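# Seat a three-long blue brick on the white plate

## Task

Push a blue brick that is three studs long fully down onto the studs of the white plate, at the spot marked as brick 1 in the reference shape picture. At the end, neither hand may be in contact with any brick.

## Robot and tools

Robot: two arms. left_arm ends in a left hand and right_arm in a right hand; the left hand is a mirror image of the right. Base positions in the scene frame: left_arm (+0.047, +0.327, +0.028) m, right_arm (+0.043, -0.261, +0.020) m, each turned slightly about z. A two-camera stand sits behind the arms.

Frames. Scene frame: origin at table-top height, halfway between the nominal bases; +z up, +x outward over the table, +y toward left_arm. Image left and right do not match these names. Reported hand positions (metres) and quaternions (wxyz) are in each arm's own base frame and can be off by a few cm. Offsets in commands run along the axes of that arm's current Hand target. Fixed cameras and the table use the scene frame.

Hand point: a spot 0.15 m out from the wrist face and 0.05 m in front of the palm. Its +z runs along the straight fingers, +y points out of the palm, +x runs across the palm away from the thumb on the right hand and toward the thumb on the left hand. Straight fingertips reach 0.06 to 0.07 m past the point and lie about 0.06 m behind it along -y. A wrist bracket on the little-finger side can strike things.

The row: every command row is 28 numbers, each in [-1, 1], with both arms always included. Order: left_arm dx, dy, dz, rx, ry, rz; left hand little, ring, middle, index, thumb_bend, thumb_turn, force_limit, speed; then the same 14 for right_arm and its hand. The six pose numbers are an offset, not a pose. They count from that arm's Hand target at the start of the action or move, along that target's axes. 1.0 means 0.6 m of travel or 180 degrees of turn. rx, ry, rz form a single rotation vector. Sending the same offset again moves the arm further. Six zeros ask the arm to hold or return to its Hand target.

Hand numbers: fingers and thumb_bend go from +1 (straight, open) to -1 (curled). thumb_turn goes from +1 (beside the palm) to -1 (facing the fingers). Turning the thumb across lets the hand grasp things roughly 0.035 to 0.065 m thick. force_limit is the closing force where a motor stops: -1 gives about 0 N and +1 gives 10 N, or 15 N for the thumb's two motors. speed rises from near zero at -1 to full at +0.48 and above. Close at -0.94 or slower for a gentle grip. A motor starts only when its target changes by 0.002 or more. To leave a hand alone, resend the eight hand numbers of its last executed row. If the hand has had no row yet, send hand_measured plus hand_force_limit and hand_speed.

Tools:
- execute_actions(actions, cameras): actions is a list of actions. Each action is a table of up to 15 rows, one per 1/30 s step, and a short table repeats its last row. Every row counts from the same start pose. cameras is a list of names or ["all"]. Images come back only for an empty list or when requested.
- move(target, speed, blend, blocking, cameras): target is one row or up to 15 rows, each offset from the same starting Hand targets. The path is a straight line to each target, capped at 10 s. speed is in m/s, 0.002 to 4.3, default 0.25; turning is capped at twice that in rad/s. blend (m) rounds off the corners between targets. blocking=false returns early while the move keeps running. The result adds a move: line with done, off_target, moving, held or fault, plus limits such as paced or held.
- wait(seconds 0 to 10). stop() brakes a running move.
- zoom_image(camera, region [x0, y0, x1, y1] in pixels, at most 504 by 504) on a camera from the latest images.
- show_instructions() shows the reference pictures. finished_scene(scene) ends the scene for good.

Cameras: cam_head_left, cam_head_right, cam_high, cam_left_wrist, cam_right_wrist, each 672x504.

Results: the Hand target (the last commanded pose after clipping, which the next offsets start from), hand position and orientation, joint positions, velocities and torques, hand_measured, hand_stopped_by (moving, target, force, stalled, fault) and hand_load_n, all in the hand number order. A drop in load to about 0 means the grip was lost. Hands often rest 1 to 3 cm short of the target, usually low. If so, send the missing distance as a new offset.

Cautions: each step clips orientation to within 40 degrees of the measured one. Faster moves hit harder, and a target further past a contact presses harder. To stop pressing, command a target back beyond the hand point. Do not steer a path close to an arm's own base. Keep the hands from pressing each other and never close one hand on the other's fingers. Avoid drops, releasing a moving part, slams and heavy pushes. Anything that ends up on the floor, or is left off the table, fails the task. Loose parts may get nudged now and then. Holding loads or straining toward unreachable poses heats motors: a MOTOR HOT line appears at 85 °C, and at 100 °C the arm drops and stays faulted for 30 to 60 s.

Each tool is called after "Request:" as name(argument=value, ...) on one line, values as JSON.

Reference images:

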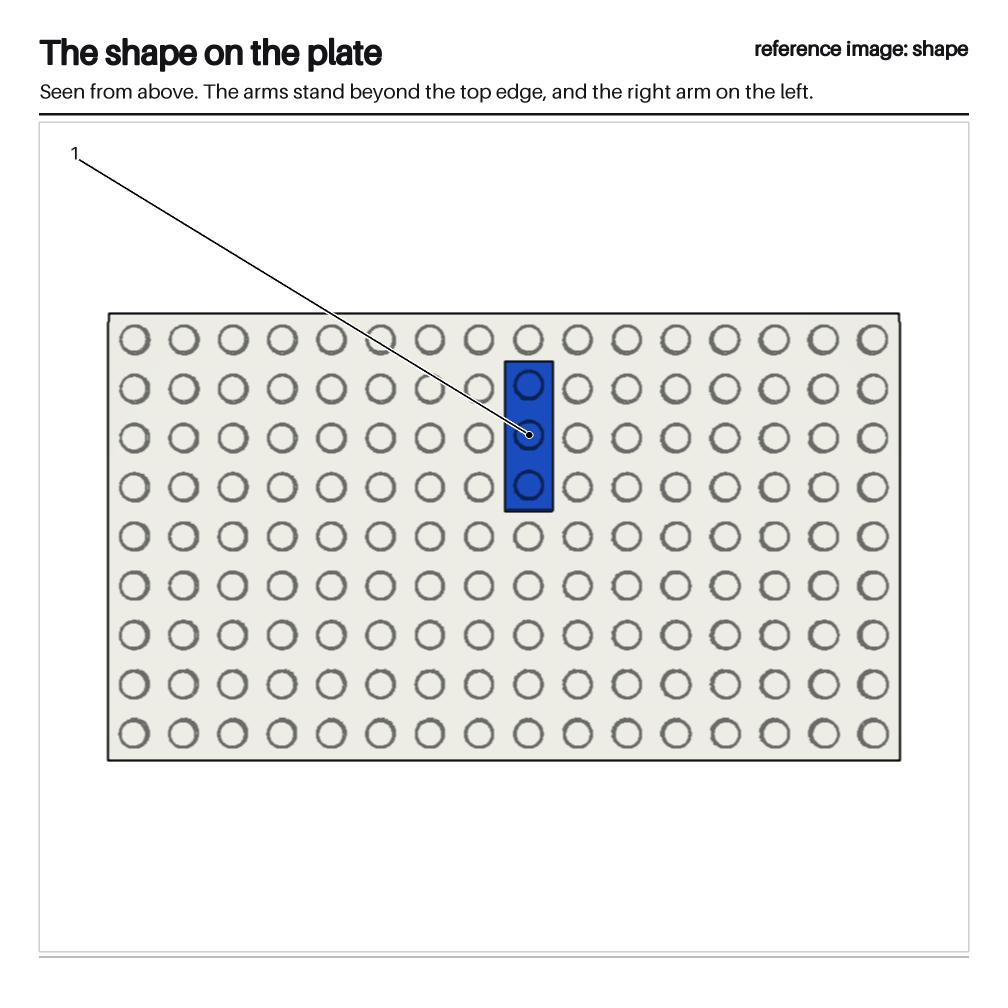

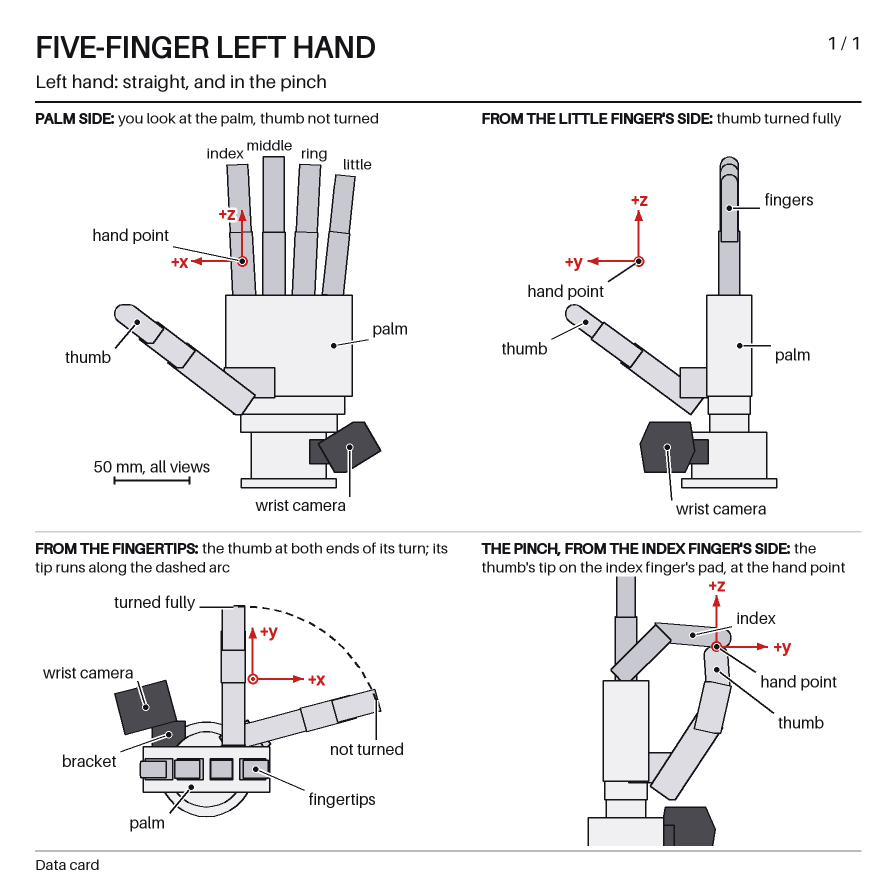

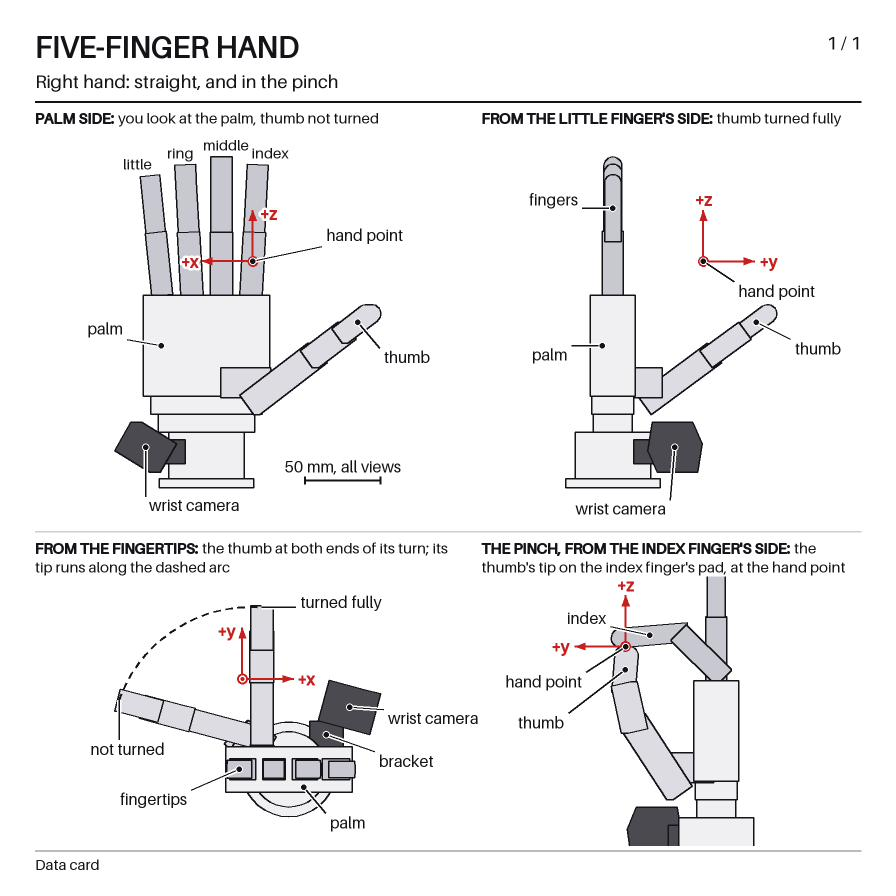

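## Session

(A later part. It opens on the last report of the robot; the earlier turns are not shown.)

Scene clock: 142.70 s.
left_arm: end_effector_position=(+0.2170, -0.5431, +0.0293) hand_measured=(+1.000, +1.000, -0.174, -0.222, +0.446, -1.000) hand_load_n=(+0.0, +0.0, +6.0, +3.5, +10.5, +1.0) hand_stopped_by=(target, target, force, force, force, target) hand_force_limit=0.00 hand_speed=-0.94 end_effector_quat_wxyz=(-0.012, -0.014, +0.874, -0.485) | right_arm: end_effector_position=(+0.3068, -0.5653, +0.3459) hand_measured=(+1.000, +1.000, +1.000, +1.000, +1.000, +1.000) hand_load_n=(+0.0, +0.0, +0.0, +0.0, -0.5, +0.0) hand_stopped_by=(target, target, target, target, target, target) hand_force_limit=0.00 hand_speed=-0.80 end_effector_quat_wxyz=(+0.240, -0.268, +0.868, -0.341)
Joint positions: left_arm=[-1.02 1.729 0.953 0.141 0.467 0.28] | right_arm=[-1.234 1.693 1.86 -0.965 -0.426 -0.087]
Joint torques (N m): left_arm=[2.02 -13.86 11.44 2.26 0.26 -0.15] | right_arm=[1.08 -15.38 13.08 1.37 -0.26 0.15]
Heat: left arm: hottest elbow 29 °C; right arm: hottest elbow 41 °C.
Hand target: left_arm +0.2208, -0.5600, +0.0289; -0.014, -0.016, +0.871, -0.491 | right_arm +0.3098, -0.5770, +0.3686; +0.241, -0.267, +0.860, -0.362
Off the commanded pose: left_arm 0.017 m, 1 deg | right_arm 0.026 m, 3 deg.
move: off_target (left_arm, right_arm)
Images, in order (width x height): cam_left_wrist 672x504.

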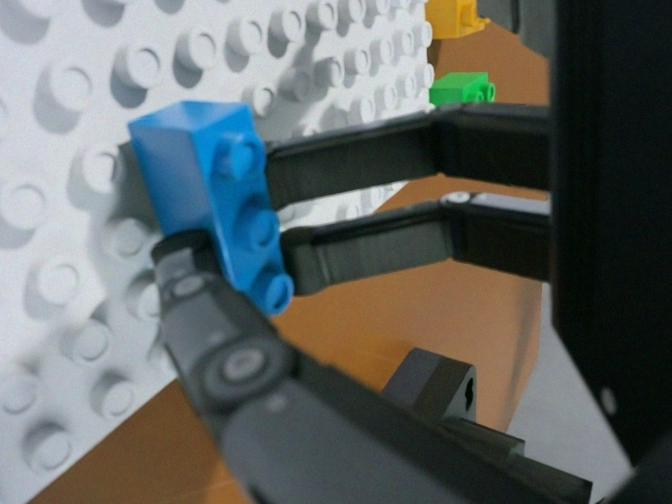

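Request:
move(target=[-0.0008,0.0032,0.0038,0,0,0,1,1,-0.5,-0.5,0.44,-1,0,-0.94,0,0,0,0,0,0,1,1,1,1,1,1,0,-0.8], speed=0.02, cameras=["cam_left_wrist"])

Request:
zoom_image(camera="cam_left_wrist", region=[60, 50, 260, 250])

Scene clock: 144.83 s.
left_arm: end_effector_position=(+0.2173, -0.5444, +0.0274) hand_measured=(+1.000, +1.000, -0.174, -0.222, +0.446, -1.000) hand_load_n=(+0.0, +0.0, +6.0, +3.0, +10.5, +1.0) hand_stopped_by=(target, target, force, force, force, target) hand_force_limit=0.00 hand_speed=-0.94 end_effector_quat_wxyz=(-0.012, -0.014, +0.874, -0.485) | right_arm: end_effector_position=(+0.3068, -0.5653, +0.3459) hand_measured=(+1.000, +1.000, +1.000, +1.000, +1.000, +1.000) hand_load_n=(+0.0, +0.0, +0.0, +0.0, +0.0, +0.0) hand_stopped_by=(target, target, target, target, target, target) hand_force_limit=0.00 hand_speed=-0.80 end_effector_quat_wxyz=(+0.240, -0.268, +0.868, -0.341)
Joint positions: left_arm=[-1.02 1.735 0.954 0.148 0.467 0.28] | right_arm=[-1.234 1.693 1.86 -0.965 -0.426 -0.087]
Joint torques (N m): left_arm=[1.79 -12.81 12 2.44 0.27 -0.19] | right_arm=[1.08 -15.33 13.11 1.32 -0.26 0.14]
Heat: left arm: hottest elbow 29 °C; right arm: hottest elbow 41 °C.
Hand target: left_arm +0.2212, -0.5611, +0.0262; -0.014, -0.016, +0.871, -0.491 | right_arm +0.3098, -0.5770, +0.3686; +0.241, -0.267, +0.860, -0.362
Off the commanded pose: left_arm 0.017 m, 1 deg | right_arm 0.026 m, 3 deg.
move: off_target (left_arm, right_arm)
Images, in order (width x height): cam_left_wrist 672x504.

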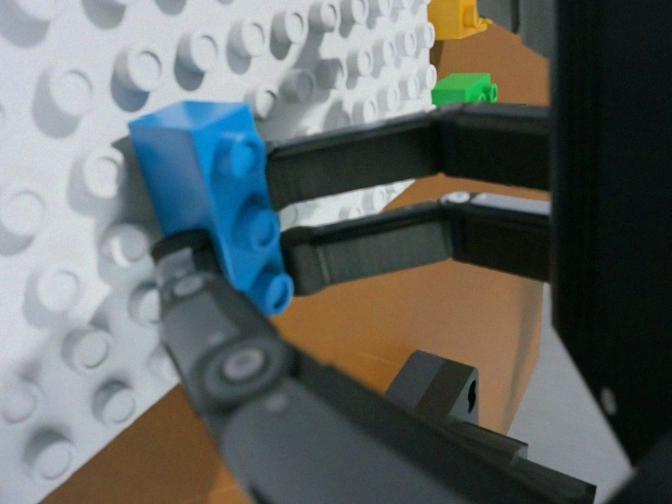

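Scaled by 2.520 from the camera's 672x504 image, which has a finer 960x720 frame.

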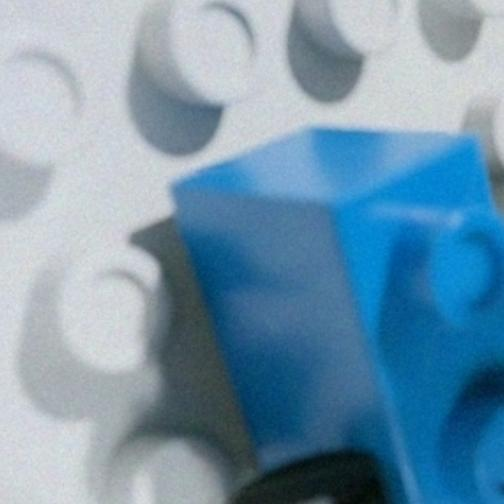

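Request:
move(target=[0.0014,0.0171,0.0041,-0.006,0,0,1,1,-0.5,-0.5,0.44,-1,0,-0.94,0,0,0,0,0,0,1,1,1,1,1,1,0,-0.8], speed=0.03, cameras=["cam_left_wrist"])

Request:
zoom_image(camera="cam_left_wrist", region=[60, 50, 260, 250])

Scene clock: 146.23 s.
left_arm: end_effector_position=(+0.2174, -0.5444, +0.0267) hand_measured=(+1.000, +1.000, -0.174, -0.222, +0.446, -1.000) hand_load_n=(+0.0, +0.0, +6.0, +3.0, +10.0, +0.5) hand_stopped_by=(target, target, force, force, force, target) hand_force_limit=0.00 hand_speed=-0.94 end_effector_quat_wxyz=(-0.012, -0.014, +0.874, -0.485) | right_arm: end_effector_position=(+0.3068, -0.5653, +0.3459) hand_measured=(+1.000, +1.000, +1.000, +1.000, +1.000, +1.000) hand_load_n=(+0.0, +0.0, +0.0, +0.0, +0.0, +0.0) hand_stopped_by=(target, target, target, target, target, target) hand_force_limit=0.00 hand_speed=-0.80 end_effector_quat_wxyz=(+0.240, -0.268, +0.868, -0.341)
Joint positions: left_arm=[-1.02 1.737 0.954 0.149 0.467 0.28] | right_arm=[-1.234 1.693 1.86 -0.965 -0.426 -0.087]
Joint torques (N m): left_arm=[0.5 -12.57 11.33 2.45 0 -0.09] | right_arm=[1.14 -15.33 13.09 1.36 -0.27 0.15]
Heat: left arm: hottest elbow 30 °C; right arm: hottest elbow 41 °C.
Hand target: left_arm +0.2200, -0.5579, +0.0164; -0.014, -0.016, +0.875, -0.483 | right_arm +0.3098, -0.5770, +0.3686; +0.241, -0.267, +0.860, -0.362
Off the commanded pose: left_arm 0.017 m, 0 deg | right_arm 0.026 m, 3 deg.
move: off_target (left_arm, right_arm)
Images, in order (width x height): cam_left_wrist 672x504.

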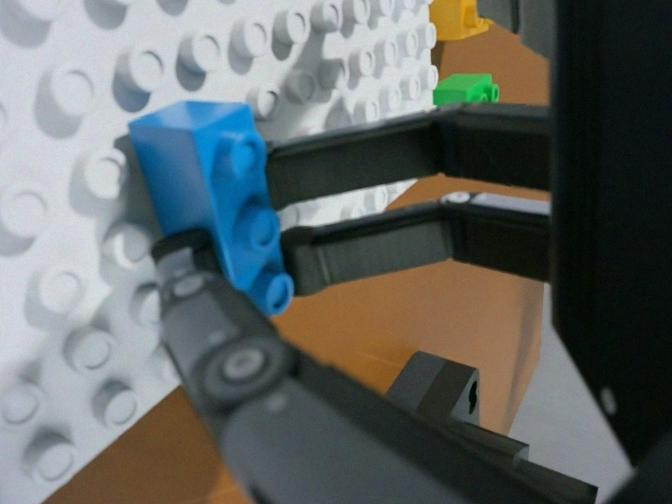

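Scaled by 2.520 from the camera's 672x504 image, which has a finer 960x720 frame.

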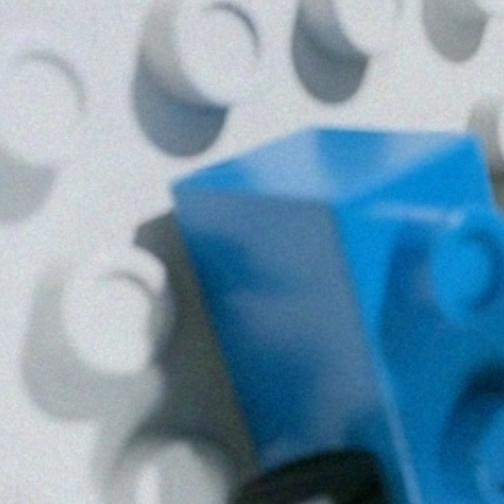

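Request:
move(target=[0.0014,0.0171,0.0041,-0.006,0,0,1,1,-0.5,-0.5,0.44,-1,0,-0.94,0,0,0,0,0,0,1,1,1,1,1,1,0,-0.8], speed=0.03, cameras=[])

Request:
move(target=[0.0014,0.0171,0.0041,-0.006,0,0,1,1,-0.5,-0.5,0.44,-1,0,-0.94,0,0,0,0,0,0,1,1,1,1,1,1,0,-0.8], speed=0.03, cameras=["cam_left_wrist"])

Request:
zoom_image(camera="cam_left_wrist", region=[60, 50, 260, 250])

Scene clock: 147.53 s.
left_arm: end_effector_position=(+0.2177, -0.5444, +0.0255) hand_measured=(+1.000, +1.000, -0.174, -0.222, +0.446, -1.000) hand_load_n=(+0.0, +0.0, +6.5, +2.5, +9.5, +0.0) hand_stopped_by=(target, target, force, force, force, target) hand_force_limit=0.00 hand_speed=-0.94 end_effector_quat_wxyz=(-0.010, -0.015, +0.875, -0.484) | right_arm: end_effector_position=(+0.3068, -0.5653, +0.3459) hand_measured=(+1.000, +1.000, +1.000, +1.000, +1.000, +1.000) hand_load_n=(+0.0, +0.0, +0.0, +0.0, +0.0, +0.0) hand_stopped_by=(target, target, target, target, target, target) hand_force_limit=0.00 hand_speed=-0.80 end_effector_quat_wxyz=(+0.240, -0.268, +0.868, -0.341)
Joint positions: left_arm=[-1.021 1.739 0.955 0.149 0.462 0.28] | right_arm=[-1.234 1.693 1.86 -0.965 -0.426 -0.087]
Joint torques (N m): left_arm=[1.26 -10.81 11.25 2.03 -0.08 -0.02] | right_arm=[1.03 -15.27 13.08 1.36 -0.26 0.15]
Heat: left arm: hottest elbow 30 °C; right arm: hottest elbow 41 °C.
Hand target: left_arm +0.2187, -0.5546, +0.0064; -0.014, -0.015, +0.880, -0.475 | right_arm +0.3098, -0.5770, +0.3686; +0.241, -0.267, +0.860, -0.362
Off the commanded pose: left_arm 0.022 m, 1 deg | right_arm 0.026 m, 3 deg.
move: off_target (left_arm, right_arm)
No camera images: "cameras" was empty.

Scene clock: 148.23 s.
left_arm: end_effector_position=(+0.2177, -0.5444, +0.0245) hand_measured=(+1.000, +1.000, -0.174, -0.222, +0.446, -1.000) hand_load_n=(+0.0, -0.5, +7.5, +2.5, +9.5, -0.5) hand_stopped_by=(target, target, force, force, force, target) hand_force_limit=0.00 hand_speed=-0.94 end_effector_quat_wxyz=(-0.010, -0.015, +0.875, -0.483) | right_arm: end_effector_position=(+0.3068, -0.5653, +0.3459) hand_measured=(+1.000, +1.000, +1.000, +1.000, +1.000, +1.000) hand_load_n=(+0.0, +0.0, +0.0, +0.0, +0.0, +0.0) hand_stopped_by=(target, target, target, target, target, target) hand_force_limit=0.00 hand_speed=-0.80 end_effector_quat_wxyz=(+0.240, -0.268, +0.868, -0.341)
Joint positions: left_arm=[-1.022 1.74 0.955 0.149 0.46 0.28] | right_arm=[-1.234 1.693 1.86 -0.965 -0.426 -0.087]
Joint torques (N m): left_arm=[1.44 -10.52 10.48 1.85 -0.29 0.03] | right_arm=[1.2 -15.33 13.09 1.35 -0.26 0.15]
Heat: left arm: hottest elbow 30 °C; right arm: hottest elbow 41 °C.
Hand target: left_arm +0.2174, -0.5510, -0.0035; -0.015, -0.015, +0.884, -0.466 | right_arm +0.3098, -0.5770, +0.3686; +0.241, -0.267, +0.860, -0.362
Off the commanded pose: left_arm 0.029 m, 2 deg | right_arm 0.026 m, 3 deg.
move: off_target (left_arm, right_arm)
Images, in order (width x height): cam_left_wrist 672x504.

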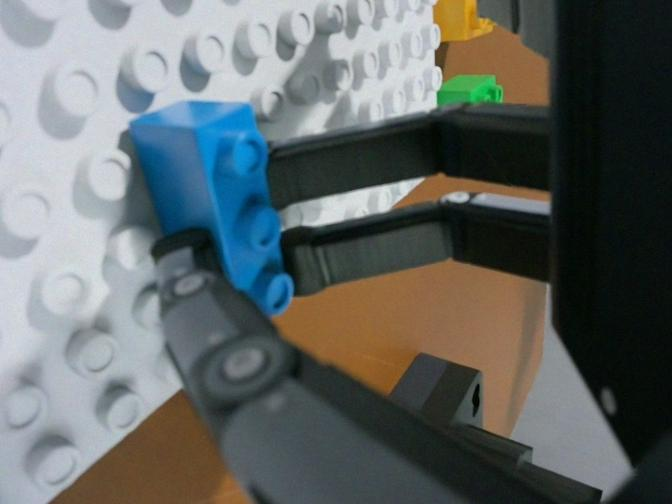

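Scaled by 2.520 from the camera's 672x504 image, which has a finer 960x720 frame.

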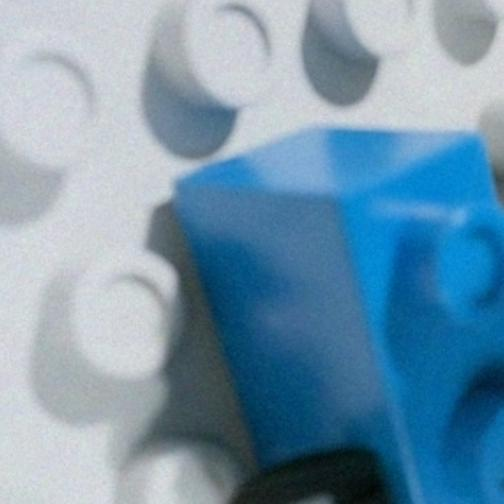

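Request:
move(target=[0.0014,0.0171,0.0041,-0.006,0,0,1,1,-0.5,-0.5,0.44,-1,0,-0.94,0,0,0,0,0,0,1,1,1,1,1,1,0,-0.8], speed=0.03, cameras=["cam_left_wrist"])

Request:
zoom_image(camera="cam_left_wrist", region=[60, 50, 260, 250])

Scene clock: 149.57 s.
left_arm: end_effector_position=(+0.2177, -0.5444, +0.0240) hand_measured=(+1.000, +1.000, -0.174, -0.222, +0.446, -1.000) hand_load_n=(+0.0, +0.0, +7.0, +2.0, +9.0, -0.5) hand_stopped_by=(target, target, force, force, force, target) hand_force_limit=0.00 hand_speed=-0.94 end_effector_quat_wxyz=(-0.009, -0.015, +0.876, -0.482) | right_arm: end_effector_position=(+0.3068, -0.5653, +0.3459) hand_measured=(+1.000, +1.000, +1.000, +1.000, +1.000, +1.000) hand_load_n=(+0.0, +0.0, +0.0, +0.0, +0.0, -0.5) hand_stopped_by=(target, target, target, target, target, target) hand_force_limit=0.00 hand_speed=-0.80 end_effector_quat_wxyz=(+0.240, -0.268, +0.868, -0.341)
Joint positions: left_arm=[-1.023 1.741 0.955 0.149 0.457 0.28] | right_arm=[-1.234 1.693 1.86 -0.965 -0.426 -0.087]
Joint torques (N m): left_arm=[1.61 -9.7 9.98 1.85 -0.33 0.14] | right_arm=[1.08 -15.38 13.09 1.35 -0.26 0.15]
Heat: left arm: hottest elbow 30 °C; right arm: hottest elbow 41 °C.
Hand target: left_arm +0.2161, -0.5472, -0.0135; -0.015, -0.015, +0.889, -0.458 | right_arm +0.3098, -0.5770, +0.3686; +0.241, -0.267, +0.860, -0.362
Off the commanded pose: left_arm 0.037 m, 3 deg | right_arm 0.026 m, 3 deg.
move: off_target (left_arm, right_arm)
Images, in order (width x height): cam_left_wrist 672x504.

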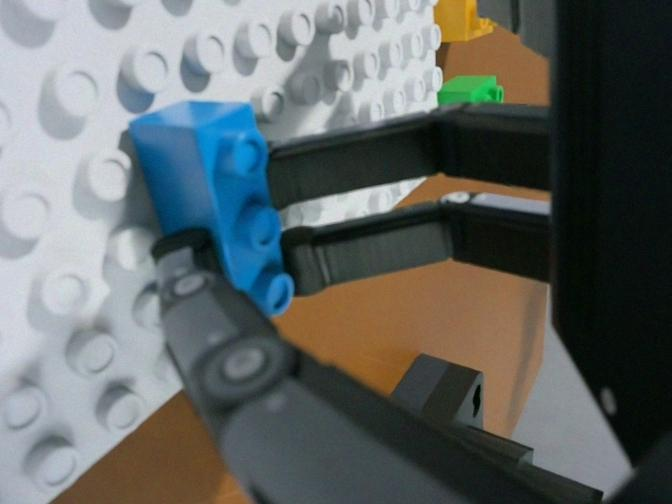

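Scaled by 2.520 from the camera's 672x504 image, which has a finer 960x720 frame.

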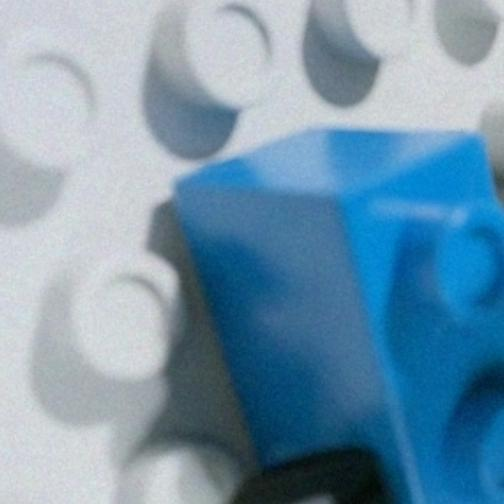

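Request:
move(target=[-0.0037,-0.0585,-0.0348,0.021,0,0,1,1,-0.5,-0.5,0.44,-1,0,-0.94,0,0,0,0,0,0,1,1,1,1,1,1,0,-0.8], speed=0.06, cameras=[])

Request:
execute_actions(actions=[[[0,0,0,0,0,0,1,1,-0.5,-0.5,0.66,-1,0,-0.93,0,0,0,0,0,0,1,1,1,1,1,1,0,-0.8]]], cameras=["cam_left_wrist"])

Request:
zoom_image(camera="cam_left_wrist", region=[60, 50, 260, 250])

Scene clock: 151.80 s.
left_arm: end_effector_position=(+0.2168, -0.5443, +0.0248) hand_measured=(+1.000, +1.000, -0.174, -0.222, +0.446, -1.000) hand_load_n=(+0.0, +0.0, +7.5, +2.5, +9.5, -0.5) hand_stopped_by=(target, target, force, force, force, target) hand_force_limit=0.00 hand_speed=-0.94 end_effector_quat_wxyz=(-0.013, -0.014, +0.875, -0.484) | right_arm: end_effector_position=(+0.3068, -0.5653, +0.3459) hand_measured=(+1.000, +1.000, +1.000, +1.000, +1.000, +1.000) hand_load_n=(+0.0, +0.0, -0.5, +0.0, +0.0, +0.0) hand_stopped_by=(target, target, target, target, target, target) hand_force_limit=0.00 hand_speed=-0.80 end_effector_quat_wxyz=(+0.240, -0.268, +0.868, -0.341)
Joint positions: left_arm=[-1.021 1.741 0.955 0.149 0.468 0.28] | right_arm=[-1.234 1.693 1.86 -0.965 -0.426 -0.087]
Joint torques (N m): left_arm=[2.14 -14.8 10.22 1.76 0.43 -0.09] | right_arm=[1.26 -15.27 13.05 1.35 -0.26 0.15]
Heat: left arm: hottest elbow 30 °C; right arm: hottest elbow 41 °C.
Hand target: left_arm +0.2200, -0.5506, +0.0273; -0.014, -0.016, +0.873, -0.487 | right_arm +0.3098, -0.5770, +0.3686; +0.241, -0.267, +0.860, -0.362
Off the commanded pose: left_arm 0.007 m, 0 deg | right_arm 0.026 m, 3 deg.
move: off_target (right_arm)
No camera images: "cameras" was empty.

Scene clock: 154.17 s.
left_arm: end_effector_position=(+0.2169, -0.5444, +0.0249) hand_measured=(+1.000, +1.000, -0.174, -0.222, +0.660, -1.000) hand_load_n=(+0.0, +0.0, +1.5, +0.0, +0.0, +0.0) hand_stopped_by=(target, target, force, force, target, target) hand_force_limit=0.00 hand_speed=-0.93 end_effector_quat_wxyz=(-0.013, -0.014, +0.875, -0.484) | right_arm: end_effector_position=(+0.3068, -0.5653, +0.3459) hand_measured=(+1.000, +1.000, +1.000, +1.000, +1.000, +1.000) hand_load_n=(+0.0, +0.0, +0.0, +0.0, +0.0, -0.5) hand_stopped_by=(target, target, target, target, target, target) hand_force_limit=0.00 hand_speed=-0.80 end_effector_quat_wxyz=(+0.240, -0.268, +0.868, -0.341)
Joint positions: left_arm=[-1.021 1.741 0.955 0.149 0.468 0.28] | right_arm=[-1.234 1.693 1.86 -0.965 -0.426 -0.087]
Joint torques (N m): left_arm=[2.43 -15.97 9.85 1.62 0.46 -0.08] | right_arm=[1.14 -15.15 13.08 1.4 -0.28 0.15]
Heat: left arm: hottest elbow 30 °C; right arm: hottest elbow 42 °C.
Hand target: left_arm +0.2200, -0.5505, +0.0272; -0.014, -0.016, +0.873, -0.487 | right_arm +0.3098, -0.5770, +0.3686; +0.241, -0.267, +0.860, -0.362
Off the commanded pose: left_arm 0.007 m, 0 deg | right_arm 0.026 m, 3 deg.
Images, in order (width x height): cam_left_wrist 672x504.

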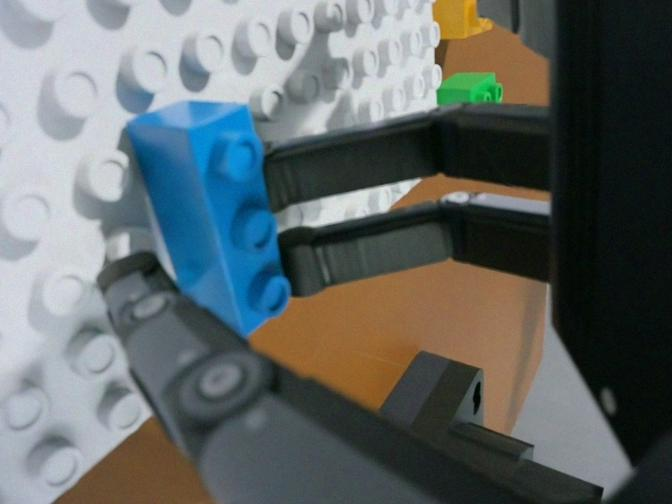

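Scaled by 2.520 from the camera's 672x504 image, which has a finer 960x720 frame.

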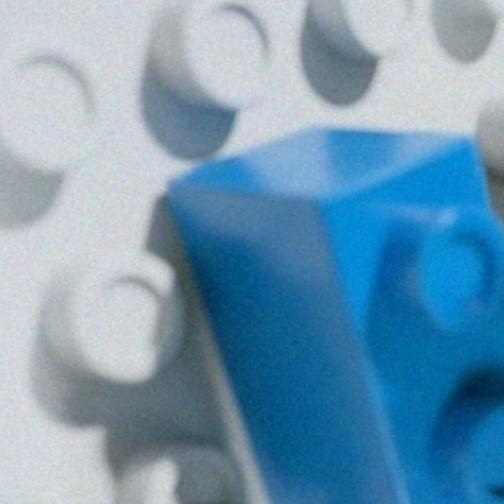

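Request:
execute_actions(actions=[[[0,0,0,0,0,0,1,1,-0.07,-0.11,0.66,-1,0,-0.9,0,0,0,0,0,0,1,1,1,1,1,1,0,-0.8]]], cameras=["cam_left_wrist"])

Request:
zoom_image(camera="cam_left_wrist", region=[60, 50, 260, 250])

Scene clock: 155.20 s.
left_arm: end_effector_position=(+0.2167, -0.5444, +0.0250) hand_measured=(+1.000, +1.000, -0.070, -0.110, +0.660, -1.000) hand_load_n=(+0.0, +0.0, -1.0, +0.5, +0.0, +0.0) hand_stopped_by=(target, target, target, target, target, target) hand_force_limit=0.00 hand_speed=-0.90 end_effector_quat_wxyz=(-0.013, -0.013, +0.875, -0.484) | right_arm: end_effector_position=(+0.3068, -0.5653, +0.3459) hand_measured=(+1.000, +1.000, +1.000, +1.000, +1.000, +1.000) hand_load_n=(+0.0, +0.0, +0.0, +0.0, +0.0, +0.0) hand_stopped_by=(target, target, target, target, target, target) hand_force_limit=0.00 hand_speed=-0.80 end_effector_quat_wxyz=(+0.240, -0.268, +0.868, -0.341)
Joint positions: left_arm=[-1.021 1.741 0.955 0.149 0.469 0.28] | right_arm=[-1.234 1.693 1.86 -0.965 -0.426 -0.087]
Joint torques (N m): left_arm=[1.73 -15.09 10.04 1.8 0.32 -0.06] | right_arm=[1.14 -15.33 13.05 1.31 -0.27 0.15]
Heat: left arm: hottest elbow 30 °C; right arm: hottest elbow 42 °C.
Hand target: left_arm +0.2200, -0.5505, +0.0272; -0.014, -0.016, +0.873, -0.487 | right_arm +0.3098, -0.5770, +0.3686; +0.241, -0.267, +0.860, -0.362
Off the commanded pose: left_arm 0.007 m, 0 deg | right_arm 0.026 m, 3 deg.
Images, in order (width x height): cam_left_wrist 672x504.

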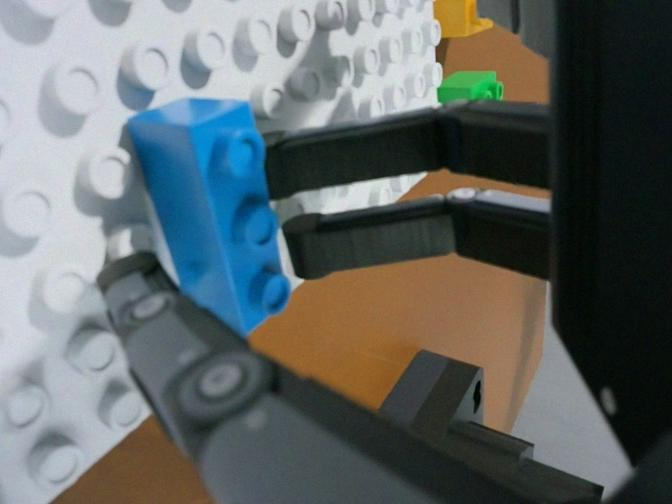

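Scaled by 2.520 from the camera's 672x504 image, which has a finer 960x720 frame.

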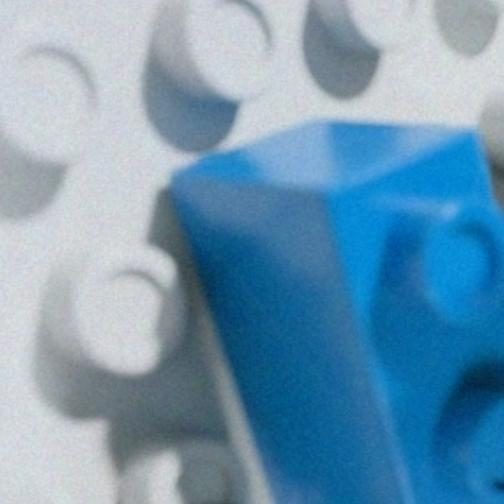

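Request:
move(target=[-0.0022,-0.075,-0.0297,0.026,0,0,1,1,-0.07,-0.11,0.66,-1,0,-0.90,0,0,0,0,0,0,1,1,1,1,1,1,0,-0.8], speed=0.05, cameras=["cam_left_wrist"])

Scene clock: 158.33 s.
left_arm: end_effector_position=(+0.2134, -0.5486, +0.0545) hand_measured=(+1.000, +1.000, -0.070, -0.110, +0.660, -1.000) hand_load_n=(+0.0, +0.0, +0.0, +0.5, +0.0, +0.0) hand_stopped_by=(target, target, target, target, target, target) hand_force_limit=0.00 hand_speed=-0.90 end_effector_quat_wxyz=(-0.020, -0.012, +0.862, -0.506) | right_arm: end_effector_position=(+0.3068, -0.5653, +0.3459) hand_measured=(+1.000, +1.000, +1.000, +1.000, +1.000, +1.000) hand_load_n=(+0.0, +0.0, +0.0, +0.5, +0.0, -0.5) hand_stopped_by=(target, target, target, target, target, target) hand_force_limit=0.00 hand_speed=-0.80 end_effector_quat_wxyz=(+0.240, -0.268, +0.868, -0.341)
Joint positions: left_arm=[-1.019 1.692 0.955 0.149 0.497 0.254] | right_arm=[-1.234 1.693 1.86 -0.965 -0.426 -0.087]
Joint torques (N m): left_arm=[2.55 -16.79 10.99 2.21 0.44 -0.11] | right_arm=[1.08 -15.15 13.12 1.37 -0.25 0.15]
Heat: left arm: hottest elbow 30 °C; right arm: hottest elbow 42 °C.
Hand target: left_arm +0.2234, -0.5590, +0.0747; -0.014, -0.016, +0.853, -0.522 | right_arm +0.3098, -0.5770, +0.3686; +0.241, -0.267, +0.860, -0.362
Off the commanded pose: left_arm 0.025 m, 2 deg | right_arm 0.026 m, 3 deg.
move: off_target (left_arm, right_arm)
Images, in order (width x height): cam_left_wrist 672x504.

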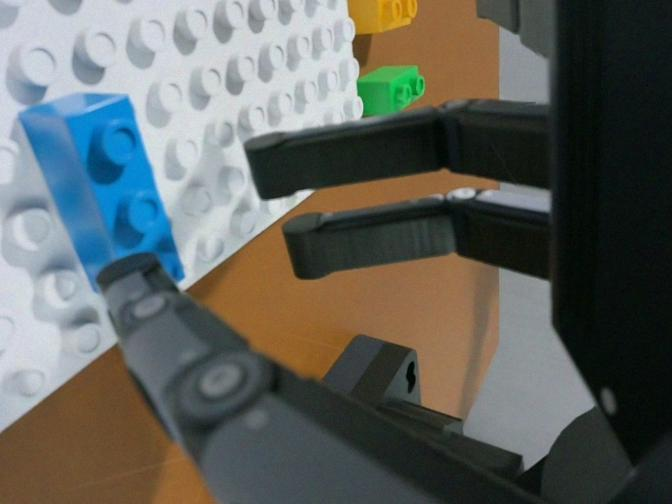

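Request:
move(target=[[0.0025,-0.055,-0.0207,0,0,0,1,1,-0.07,-0.11,0.66,-1,0,-0.90,0,0,0,0,0,0,1,1,1,1,1,1,0,-0.8],[0.0185,-0.0622,-0.0245,0.008,-0.0457,-0.0078,-1,-1,-1,-1,1,1,0,0.0,0,0,0,0,0,0,1,1,1,1,1,1,0,-0.8]], speed=[0.06,0.08], blend=[0.01,0], cameras=["cam_left_wrist"])

Scene clock: 162.93 s.
left_arm: end_effector_position=(+0.2187, -0.5619, +0.1091) hand_measured=(-1.000, -1.000, -1.000, -1.000, +1.000, +1.000) hand_load_n=(+0.0, +0.0, +0.0, +0.0, +0.0, -0.5) hand_stopped_by=(target, target, target, target, target, target) hand_force_limit=0.00 hand_speed=0.00 end_effector_quat_wxyz=(+0.043, -0.062, +0.849, -0.523) | right_arm: end_effector_position=(+0.3068, -0.5653, +0.3459) hand_measured=(+1.000, +1.000, +1.000, +1.000, +1.000, +1.000) hand_load_n=(+0.0, +0.0, +0.0, +0.0, +0.0, -0.5) hand_stopped_by=(target, target, target, target, target, target) hand_force_limit=0.00 hand_speed=-0.80 end_effector_quat_wxyz=(+0.240, -0.268, +0.868, -0.341)
Joint positions: left_arm=[-1.069 1.584 0.961 0.134 0.309 0.171] | right_arm=[-1.234 1.693 1.86 -0.965 -0.426 -0.087]
Joint torques (N m): left_arm=[1.49 -14.56 8.98 2.52 0.07 -0.15] | right_arm=[0.97 -15.44 13.12 1.31 -0.26 0.16]
Heat: left arm: hottest elbow 30 °C; right arm: hottest elbow 42 °C.
Hand target: left_arm +0.2141, -0.5630, +0.1152; +0.041, -0.064, +0.844, -0.530 | right_arm +0.3098, -0.5770, +0.3686; +0.241, -0.267, +0.860, -0.362
Off the commanded pose: left_arm 0.008 m, 1 deg | right_arm 0.026 m, 3 deg.
move: off_target (right_arm)
Images, in order (width x height): cam_left_wrist 672x504.

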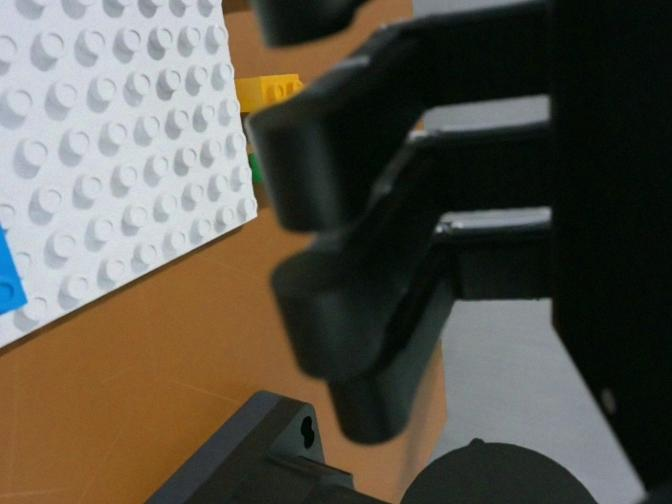

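Request:
move(target=[0.010,0.141,0.0648,0,0,0,-1,-1,-1,-1,1,1,0,0.0,0,0,0,0,0,0,1,1,1,1,1,1,0,-0.8], speed=0.06, cameras=["cam_left_wrist","cam_head_left"])

Scene clock: 166.43 s.
left_arm: end_effector_position=(+0.2141, -0.5622, +0.0384) hand_measured=(-1.000, -1.000, -1.000, -1.000, +1.000, +1.000) hand_load_n=(+0.0, +0.0, +0.0, +0.0, +0.5, +0.0) hand_stopped_by=(target, target, target, target, target, target) hand_force_limit=0.00 hand_speed=0.00 end_effector_quat_wxyz=(+0.051, -0.057, +0.840, -0.538) | right_arm: end_effector_position=(+0.3068, -0.5653, +0.3459) hand_measured=(+1.000, +1.000, +1.000, +1.000, +1.000, +1.000) hand_load_n=(+0.0, +0.0, +0.0, +0.0, +0.0, -0.5) hand_stopped_by=(target, target, target, target, target, target) hand_force_limit=0.00 hand_speed=-0.80 end_effector_quat_wxyz=(+0.240, -0.268, +0.868, -0.341)
Joint positions: left_arm=[-1.078 1.72 0.867 0.402 0.299 0.168] | right_arm=[-1.234 1.693 1.86 -0.965 -0.426 -0.087]
Joint torques (N m): left_arm=[1.26 -12.28 7.79 2.28 0.03 -0.15] | right_arm=[1.14 -15.09 13.07 1.36 -0.26 0.15]
Heat: left arm: hottest elbow 30 °C; right arm: hottest elbow 42 °C.
Hand target: left_arm +0.2079, -0.5620, +0.0219; +0.041, -0.064, +0.845, -0.530 | right_arm +0.3098, -0.5770, +0.3686; +0.241, -0.267, +0.860, -0.362
Off the commanded pose: left_arm 0.017 m, 2 deg | right_arm 0.026 m, 3 deg.
move: off_target (left_arm, right_arm)
Images, in order (width x height): cam_head_left 672x504, cam_left_wrist 672x504.

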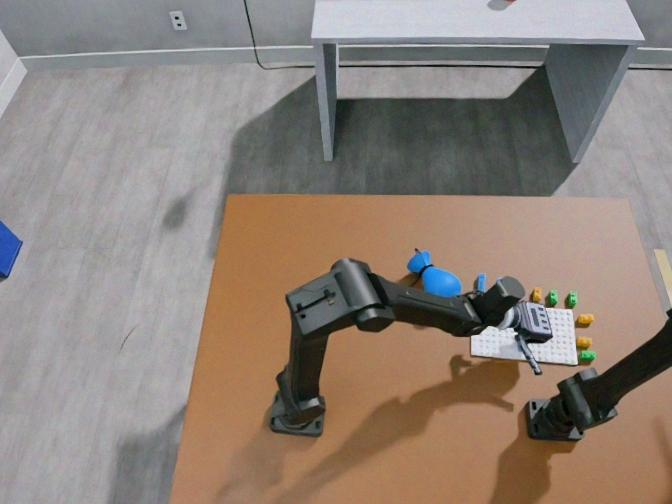

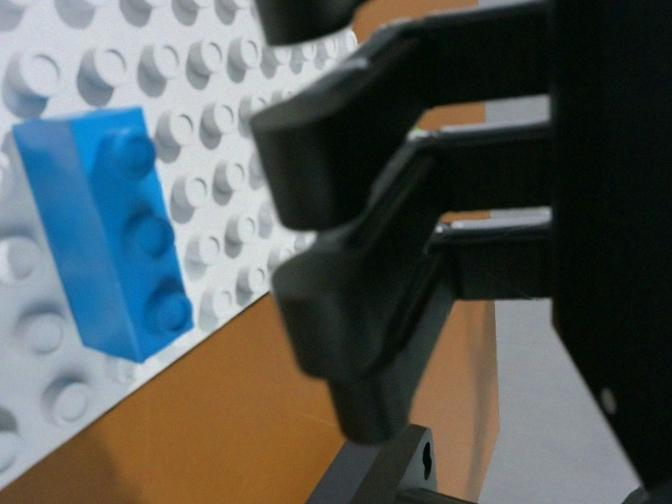

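Request:
move(target=[0.0128,0.0398,0.0077,0,0,0,-1,-1,-1,-1,1,1,0,0.0,0,0,0,0,0,0,1,1,1,1,1,1,0,-0.8], speed=0.05, cameras=["cam_left_wrist"])

Scene clock: 168.00 s.
left_arm: end_effector_position=(+0.2058, -0.5582, +0.0150) hand_measured=(-1.000, -1.000, -1.000, -1.000, +1.000, +1.000) hand_load_n=(+0.0, +0.0, +0.0, +0.0, +0.0, +0.0) hand_stopped_by=(target, target, target, target, target, target) hand_force_limit=0.00 hand_speed=0.00 end_effector_quat_wxyz=(+0.051, -0.057, +0.839, -0.538) | right_arm: end_effector_position=(+0.3068, -0.5653, +0.3459) hand_measured=(+1.000, +1.000, +1.000, +1.000, +1.000, +1.000) hand_load_n=(+0.0, +0.0, +0.0, +0.0, +0.0, +0.0) hand_stopped_by=(target, target, target, target, target, target) hand_force_limit=0.00 hand_speed=-0.80 end_effector_quat_wxyz=(+0.240, -0.268, +0.868, -0.341)
Joint positions: left_arm=[-1.09 1.761 0.832 0.481 0.289 0.162] | right_arm=[-1.234 1.693 1.86 -0.965 -0.426 -0.087]
Joint torques (N m): left_arm=[1.26 -12.16 6.89 2.73 0.04 -0.17] | right_arm=[1.26 -15.33 13.03 1.32 -0.26 0.14]
Heat: left arm: hottest elbow 30 °C; right arm: hottest elbow 42 °C.
Hand target: left_arm +0.1994, -0.5570, -0.0017; +0.041, -0.064, +0.845, -0.530 | right_arm +0.3098, -0.5770, +0.3686; +0.241, -0.267, +0.860, -0.362
Off the commanded pose: left_arm 0.018 m, 2 deg | right_arm 0.026 m, 3 deg.
move: off_target (left_arm, right_arm)
Images, in order (width x height): cam_left_wrist 672x504.

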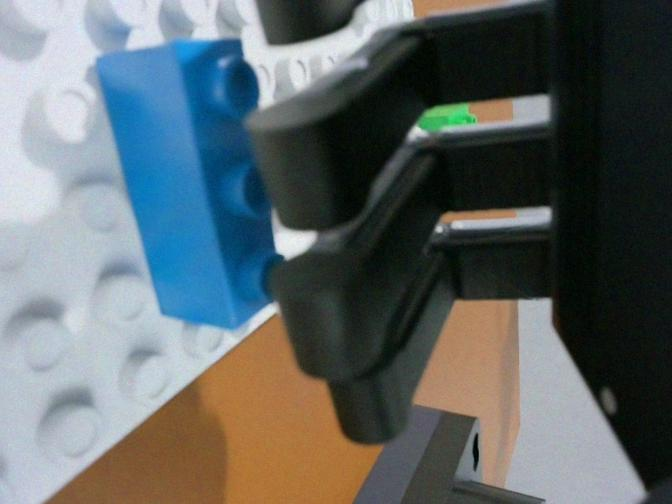

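Request:
move(target=[0,0.0150,0.0073,-0.004,0,0,-1,-1,-1,-1,1,1,0,0.0,0,0,0,0,0,0,1,1,1,1,1,1,0,-0.8], speed=0.03, cameras=["cam_left_wrist"])

Scene clock: 169.43 s.
left_arm: end_effector_position=(+0.2051, -0.5569, +0.0039) hand_measured=(-1.000, -1.000, -1.000, -1.000, +1.000, +1.000) hand_load_n=(+0.0, +0.0, +0.0, +0.0, +0.0, -0.5) hand_stopped_by=(target, target, target, target, target, target) hand_force_limit=0.00 hand_speed=0.00 end_effector_quat_wxyz=(+0.049, -0.059, +0.843, -0.532) | right_arm: end_effector_position=(+0.3068, -0.5653, +0.3459) hand_measured=(+1.000, +1.000, +1.000, +1.000, +1.000, +1.000) hand_load_n=(+0.0, +0.0, +0.0, +0.0, +0.0, +0.0) hand_stopped_by=(target, target, target, target, target, target) hand_force_limit=0.00 hand_speed=-0.80 end_effector_quat_wxyz=(+0.240, -0.268, +0.868, -0.341)
Joint positions: left_arm=[-1.091 1.783 0.832 0.486 0.286 0.162] | right_arm=[-1.234 1.693 1.86 -0.965 -0.426 -0.087]
Joint torques (N m): left_arm=[1.38 -13.1 7.16 2.51 0.07 -0.08] | right_arm=[1.03 -15.21 13.01 1.36 -0.26 0.15]
Heat: left arm: hottest elbow 30 °C; right arm: hottest elbow 42 °C.
Hand target: left_arm +0.1994, -0.5570, -0.0117; +0.041, -0.065, +0.848, -0.525 | right_arm +0.3098, -0.5770, +0.3686; +0.241, -0.267, +0.860, -0.362
Off the commanded pose: left_arm 0.017 m, 1 deg | right_arm 0.026 m, 3 deg.
move: off_target (left_arm, right_arm)
Images, in order (width x height): cam_left_wrist 672x504.

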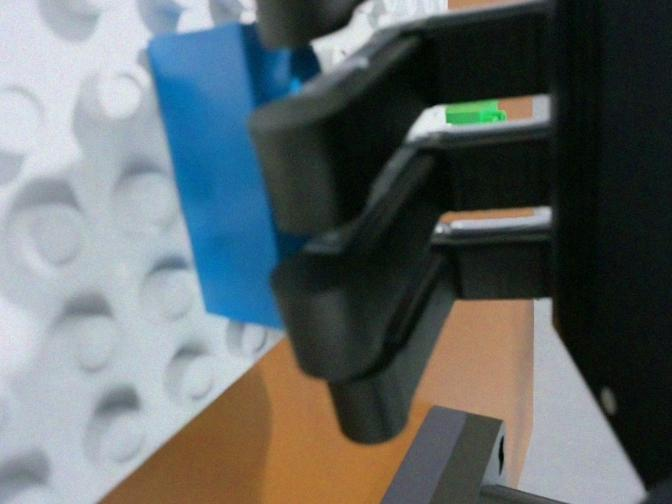

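Request:
zoom_image(camera="cam_left_wrist", region=[80, 0, 320, 400])

Scaled by 1.260 from the camera's 672x504 image, which has a finer 960x720 frame.

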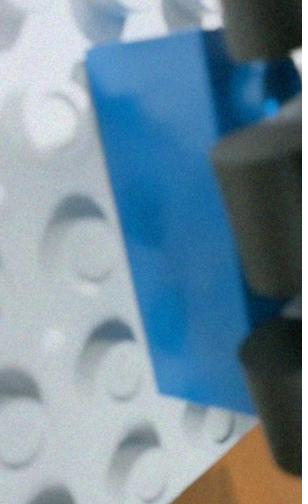

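Request:
move(target=[0,0.0179,0.0089,-0.004,0,0,-1,-1,-1,-1,1,1,0,0.0,0,0,0,0,0,0,1,1,1,1,1,1,0,-0.8], speed=0.03)

Request:
move(target=[0,0.0179,0.0089,-0.006,0,0,-1,-1,-1,-1,1,1,0,0.0,0,0,0,0,0,0,1,1,1,1,1,1,0,-0.8], speed=0.03, cameras=["cam_left_wrist"])

Scene clock: 171.00 s.
left_arm: end_effector_position=(+0.2057, -0.5587, +0.0017) hand_measured=(-1.000, -1.000, -1.000, -1.000, +1.000, +1.000) hand_load_n=(+0.0, -1.0, +0.5, +0.0, +0.0, -0.5) hand_stopped_by=(target, target, target, target, target, target) hand_force_limit=0.00 hand_speed=0.00 end_effector_quat_wxyz=(+0.051, -0.058, +0.841, -0.535) | right_arm: end_effector_position=(+0.3068, -0.5653, +0.3459) hand_measured=(+1.000, +1.000, +1.000, +1.000, +1.000, +1.000) hand_load_n=(+0.0, +0.0, +0.0, +0.0, +0.0, -0.5) hand_stopped_by=(target, target, target, target, target, target) hand_force_limit=0.00 hand_speed=-0.80 end_effector_quat_wxyz=(+0.240, -0.268, +0.868, -0.341)
Joint positions: left_arm=[-1.092 1.793 0.832 0.505 0.284 0.162] | right_arm=[-1.234 1.693 1.86 -0.965 -0.426 -0.087]
Joint torques (N m): left_arm=[1.08 -11.81 7.32 2.29 -0.02 -0.16] | right_arm=[1.14 -15.27 13.08 1.35 -0.26 0.14]
Heat: left arm: hottest elbow 30 °C; right arm: hottest elbow 42 °C.
Hand target: left_arm +0.1994, -0.5570, -0.0237; +0.040, -0.065, +0.851, -0.519 | right_arm +0.3098, -0.5770, +0.3686; +0.241, -0.267, +0.860, -0.362
Off the commanded pose: left_arm 0.026 m, 3 deg | right_arm 0.026 m, 3 deg.
move: off_target (left_arm, right_arm)

Scene clock: 171.77 s.
left_arm: end_effector_position=(+0.2062, -0.5596, +0.0008) hand_measured=(-1.000, -1.000, -1.000, -1.000, +1.000, +1.000) hand_load_n=(+0.0, -2.0, -1.5, +0.0, +0.0, +0.0) hand_stopped_by=(target, target, target, target, target, target) hand_force_limit=0.00 hand_speed=0.00 end_effector_quat_wxyz=(+0.052, -0.058, +0.840, -0.536) | right_arm: end_effector_position=(+0.3068, -0.5653, +0.3459) hand_measured=(+1.000, +1.000, +1.000, +1.000, +1.000, +1.000) hand_load_n=(+0.0, +0.0, +0.0, +0.0, +0.0, +0.0) hand_stopped_by=(target, target, target, target, target, target) hand_force_limit=0.00 hand_speed=-0.80 end_effector_quat_wxyz=(+0.240, -0.268, +0.868, -0.341)
Joint positions: left_arm=[-1.093 1.798 0.832 0.513 0.282 0.162] | right_arm=[-1.234 1.693 1.86 -0.965 -0.426 -0.087]
Joint torques (N m): left_arm=[1.73 -10.34 7.6 1.73 -0.02 -0.06] | right_arm=[1.26 -15.33 13.08 1.37 -0.26 0.15]
Heat: left arm: hottest elbow 30 °C; right arm: hottest elbow 42 °C.
Hand target: left_arm +0.1995, -0.5568, -0.0357; +0.040, -0.065, +0.856, -0.511 | right_arm +0.3098, -0.5770, +0.3686; +0.241, -0.267, +0.860, -0.362
Off the commanded pose: left_arm 0.037 m, 4 deg | right_arm 0.026 m, 3 deg.
move: off_target (left_arm, right_arm)
Images, in order (width x height): cam_left_wrist 672x504.

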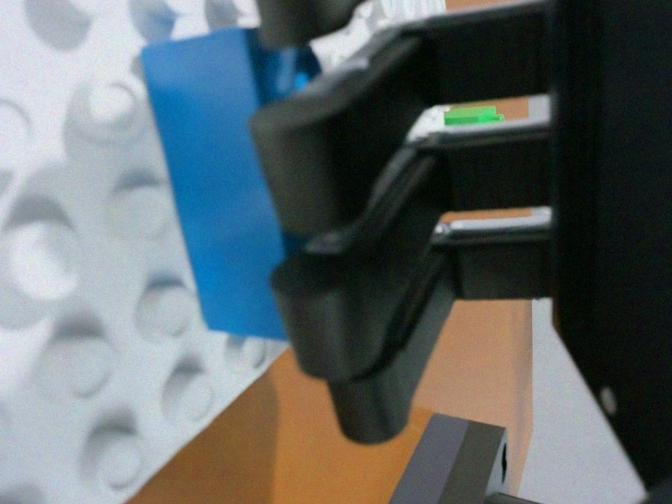

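Request:
zoom_image(camera="cam_left_wrist", region=[80, 0, 320, 400])

Request:
move(target=[0,0.0210,0.0115,-0.008,0,0,-1,-1,-1,-1,1,1,0,0.0,0,0,0,0,0,0,1,1,1,1,1,1,0,-0.8], speed=0.03)

Request:
move(target=[0,0.0210,0.0115,-0.010,0,0,-1,-1,-1,-1,1,1,0,0.0,0,0,0,0,0,0,1,1,1,1,1,1,0,-0.8], speed=0.03, cameras=["cam_left_wrist"])

Scaled by 1.260 from the camera's 672x504 image, which has a finer 960x720 frame.

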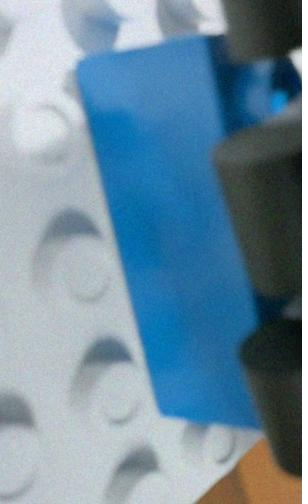

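Scene clock: 172.93 s.
left_arm: end_effector_position=(+0.2073, -0.5626, -0.0001) hand_measured=(-1.000, -1.000, -1.000, -1.000, +1.000, +1.000) hand_load_n=(+0.0, -3.5, -2.5, +0.0, +0.0, +0.0) hand_stopped_by=(target, target, target, target, target, target) hand_force_limit=0.00 hand_speed=0.00 end_effector_quat_wxyz=(+0.054, -0.059, +0.840, -0.537) | right_arm: end_effector_position=(+0.3068, -0.5653, +0.3459) hand_measured=(+1.000, +1.000, +1.000, +1.000, +1.000, +1.000) hand_load_n=(+0.0, +0.0, +0.0, +0.0, +0.0, +0.0) hand_stopped_by=(target, target, target, target, target, target) hand_force_limit=0.00 hand_speed=-0.80 end_effector_quat_wxyz=(+0.240, -0.268, +0.868, -0.341)
Joint positions: left_arm=[-1.095 1.805 0.84 0.516 0.277 0.162] | right_arm=[-1.234 1.693 1.86 -0.965 -0.426 -0.087]
Joint torques (N m): left_arm=[1.26 -9.05 7.65 1.17 -0.17 -0.07] | right_arm=[1.2 -15.15 13.07 1.31 -0.26 0.15]
Heat: left arm: hottest elbow 30 °C; right arm: hottest elbow 42 °C.
Hand target: left_arm +0.1996, -0.5569, -0.0501; +0.039, -0.066, +0.862, -0.500 | right_arm +0.3098, -0.5770, +0.3686; +0.241, -0.267, +0.860, -0.362
Off the commanded pose: left_arm 0.051 m, 5 deg | right_arm 0.026 m, 3 deg.
move: off_target (left_arm, right_arm)

Scene clock: 173.87 s.
left_arm: end_effector_position=(+0.2086, -0.5677, -0.0005) hand_measured=(-1.000, -1.000, -1.000, -1.000, +1.000, +1.000) hand_load_n=(+0.0, -4.0, -4.5, +0.0, +0.0, +0.0) hand_stopped_by=(target, target, target, target, target, target) hand_force_limit=0.00 hand_speed=0.00 end_effector_quat_wxyz=(+0.056, -0.058, +0.840, -0.537) | right_arm: end_effector_position=(+0.3068, -0.5653, +0.3459) hand_measured=(+1.000, +1.000, +1.000, +1.000, +1.000, +1.000) hand_load_n=(+0.0, +0.0, +0.0, +0.0, +0.0, +0.0) hand_stopped_by=(target, target, target, target, target, target) hand_force_limit=0.00 hand_speed=-0.80 end_effector_quat_wxyz=(+0.240, -0.268, +0.868, -0.341)
Joint positions: left_arm=[-1.098 1.815 0.853 0.515 0.272 0.162] | right_arm=[-1.234 1.693 1.86 -0.965 -0.426 -0.087]
Joint torques (N m): left_arm=[1.9 -7.71 7.3 0.65 -0.28 0.01] | right_arm=[1.2 -15.21 13.08 1.33 -0.25 0.14]
Heat: left arm: hottest elbow 30 °C; right arm: hottest elbow 42 °C.
Hand target: left_arm +0.1994, -0.5568, -0.0643; +0.038, -0.066, +0.870, -0.487 | right_arm +0.3098, -0.5770, +0.3686; +0.241, -0.267, +0.860, -0.362
Off the commanded pose: left_arm 0.066 m, 7 deg | right_arm 0.026 m, 3 deg.
move: off_target (left_arm, right_arm)
Images, in order (width x height): cam_left_wrist 672x504.

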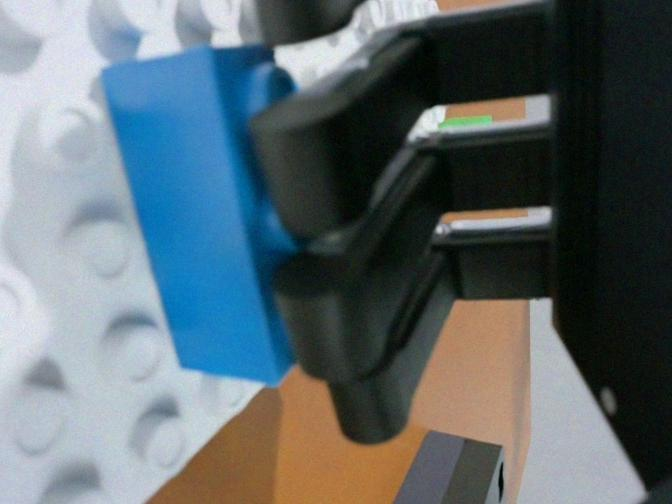

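Request:
zoom_image(camera="cam_left_wrist", region=[40, 0, 320, 460])

Scaled by 1.096 from the camera's 672x504 image, which has a finer 960x720 frame.

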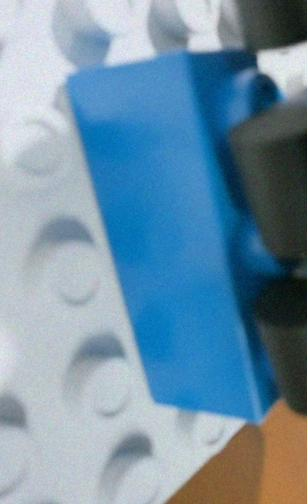

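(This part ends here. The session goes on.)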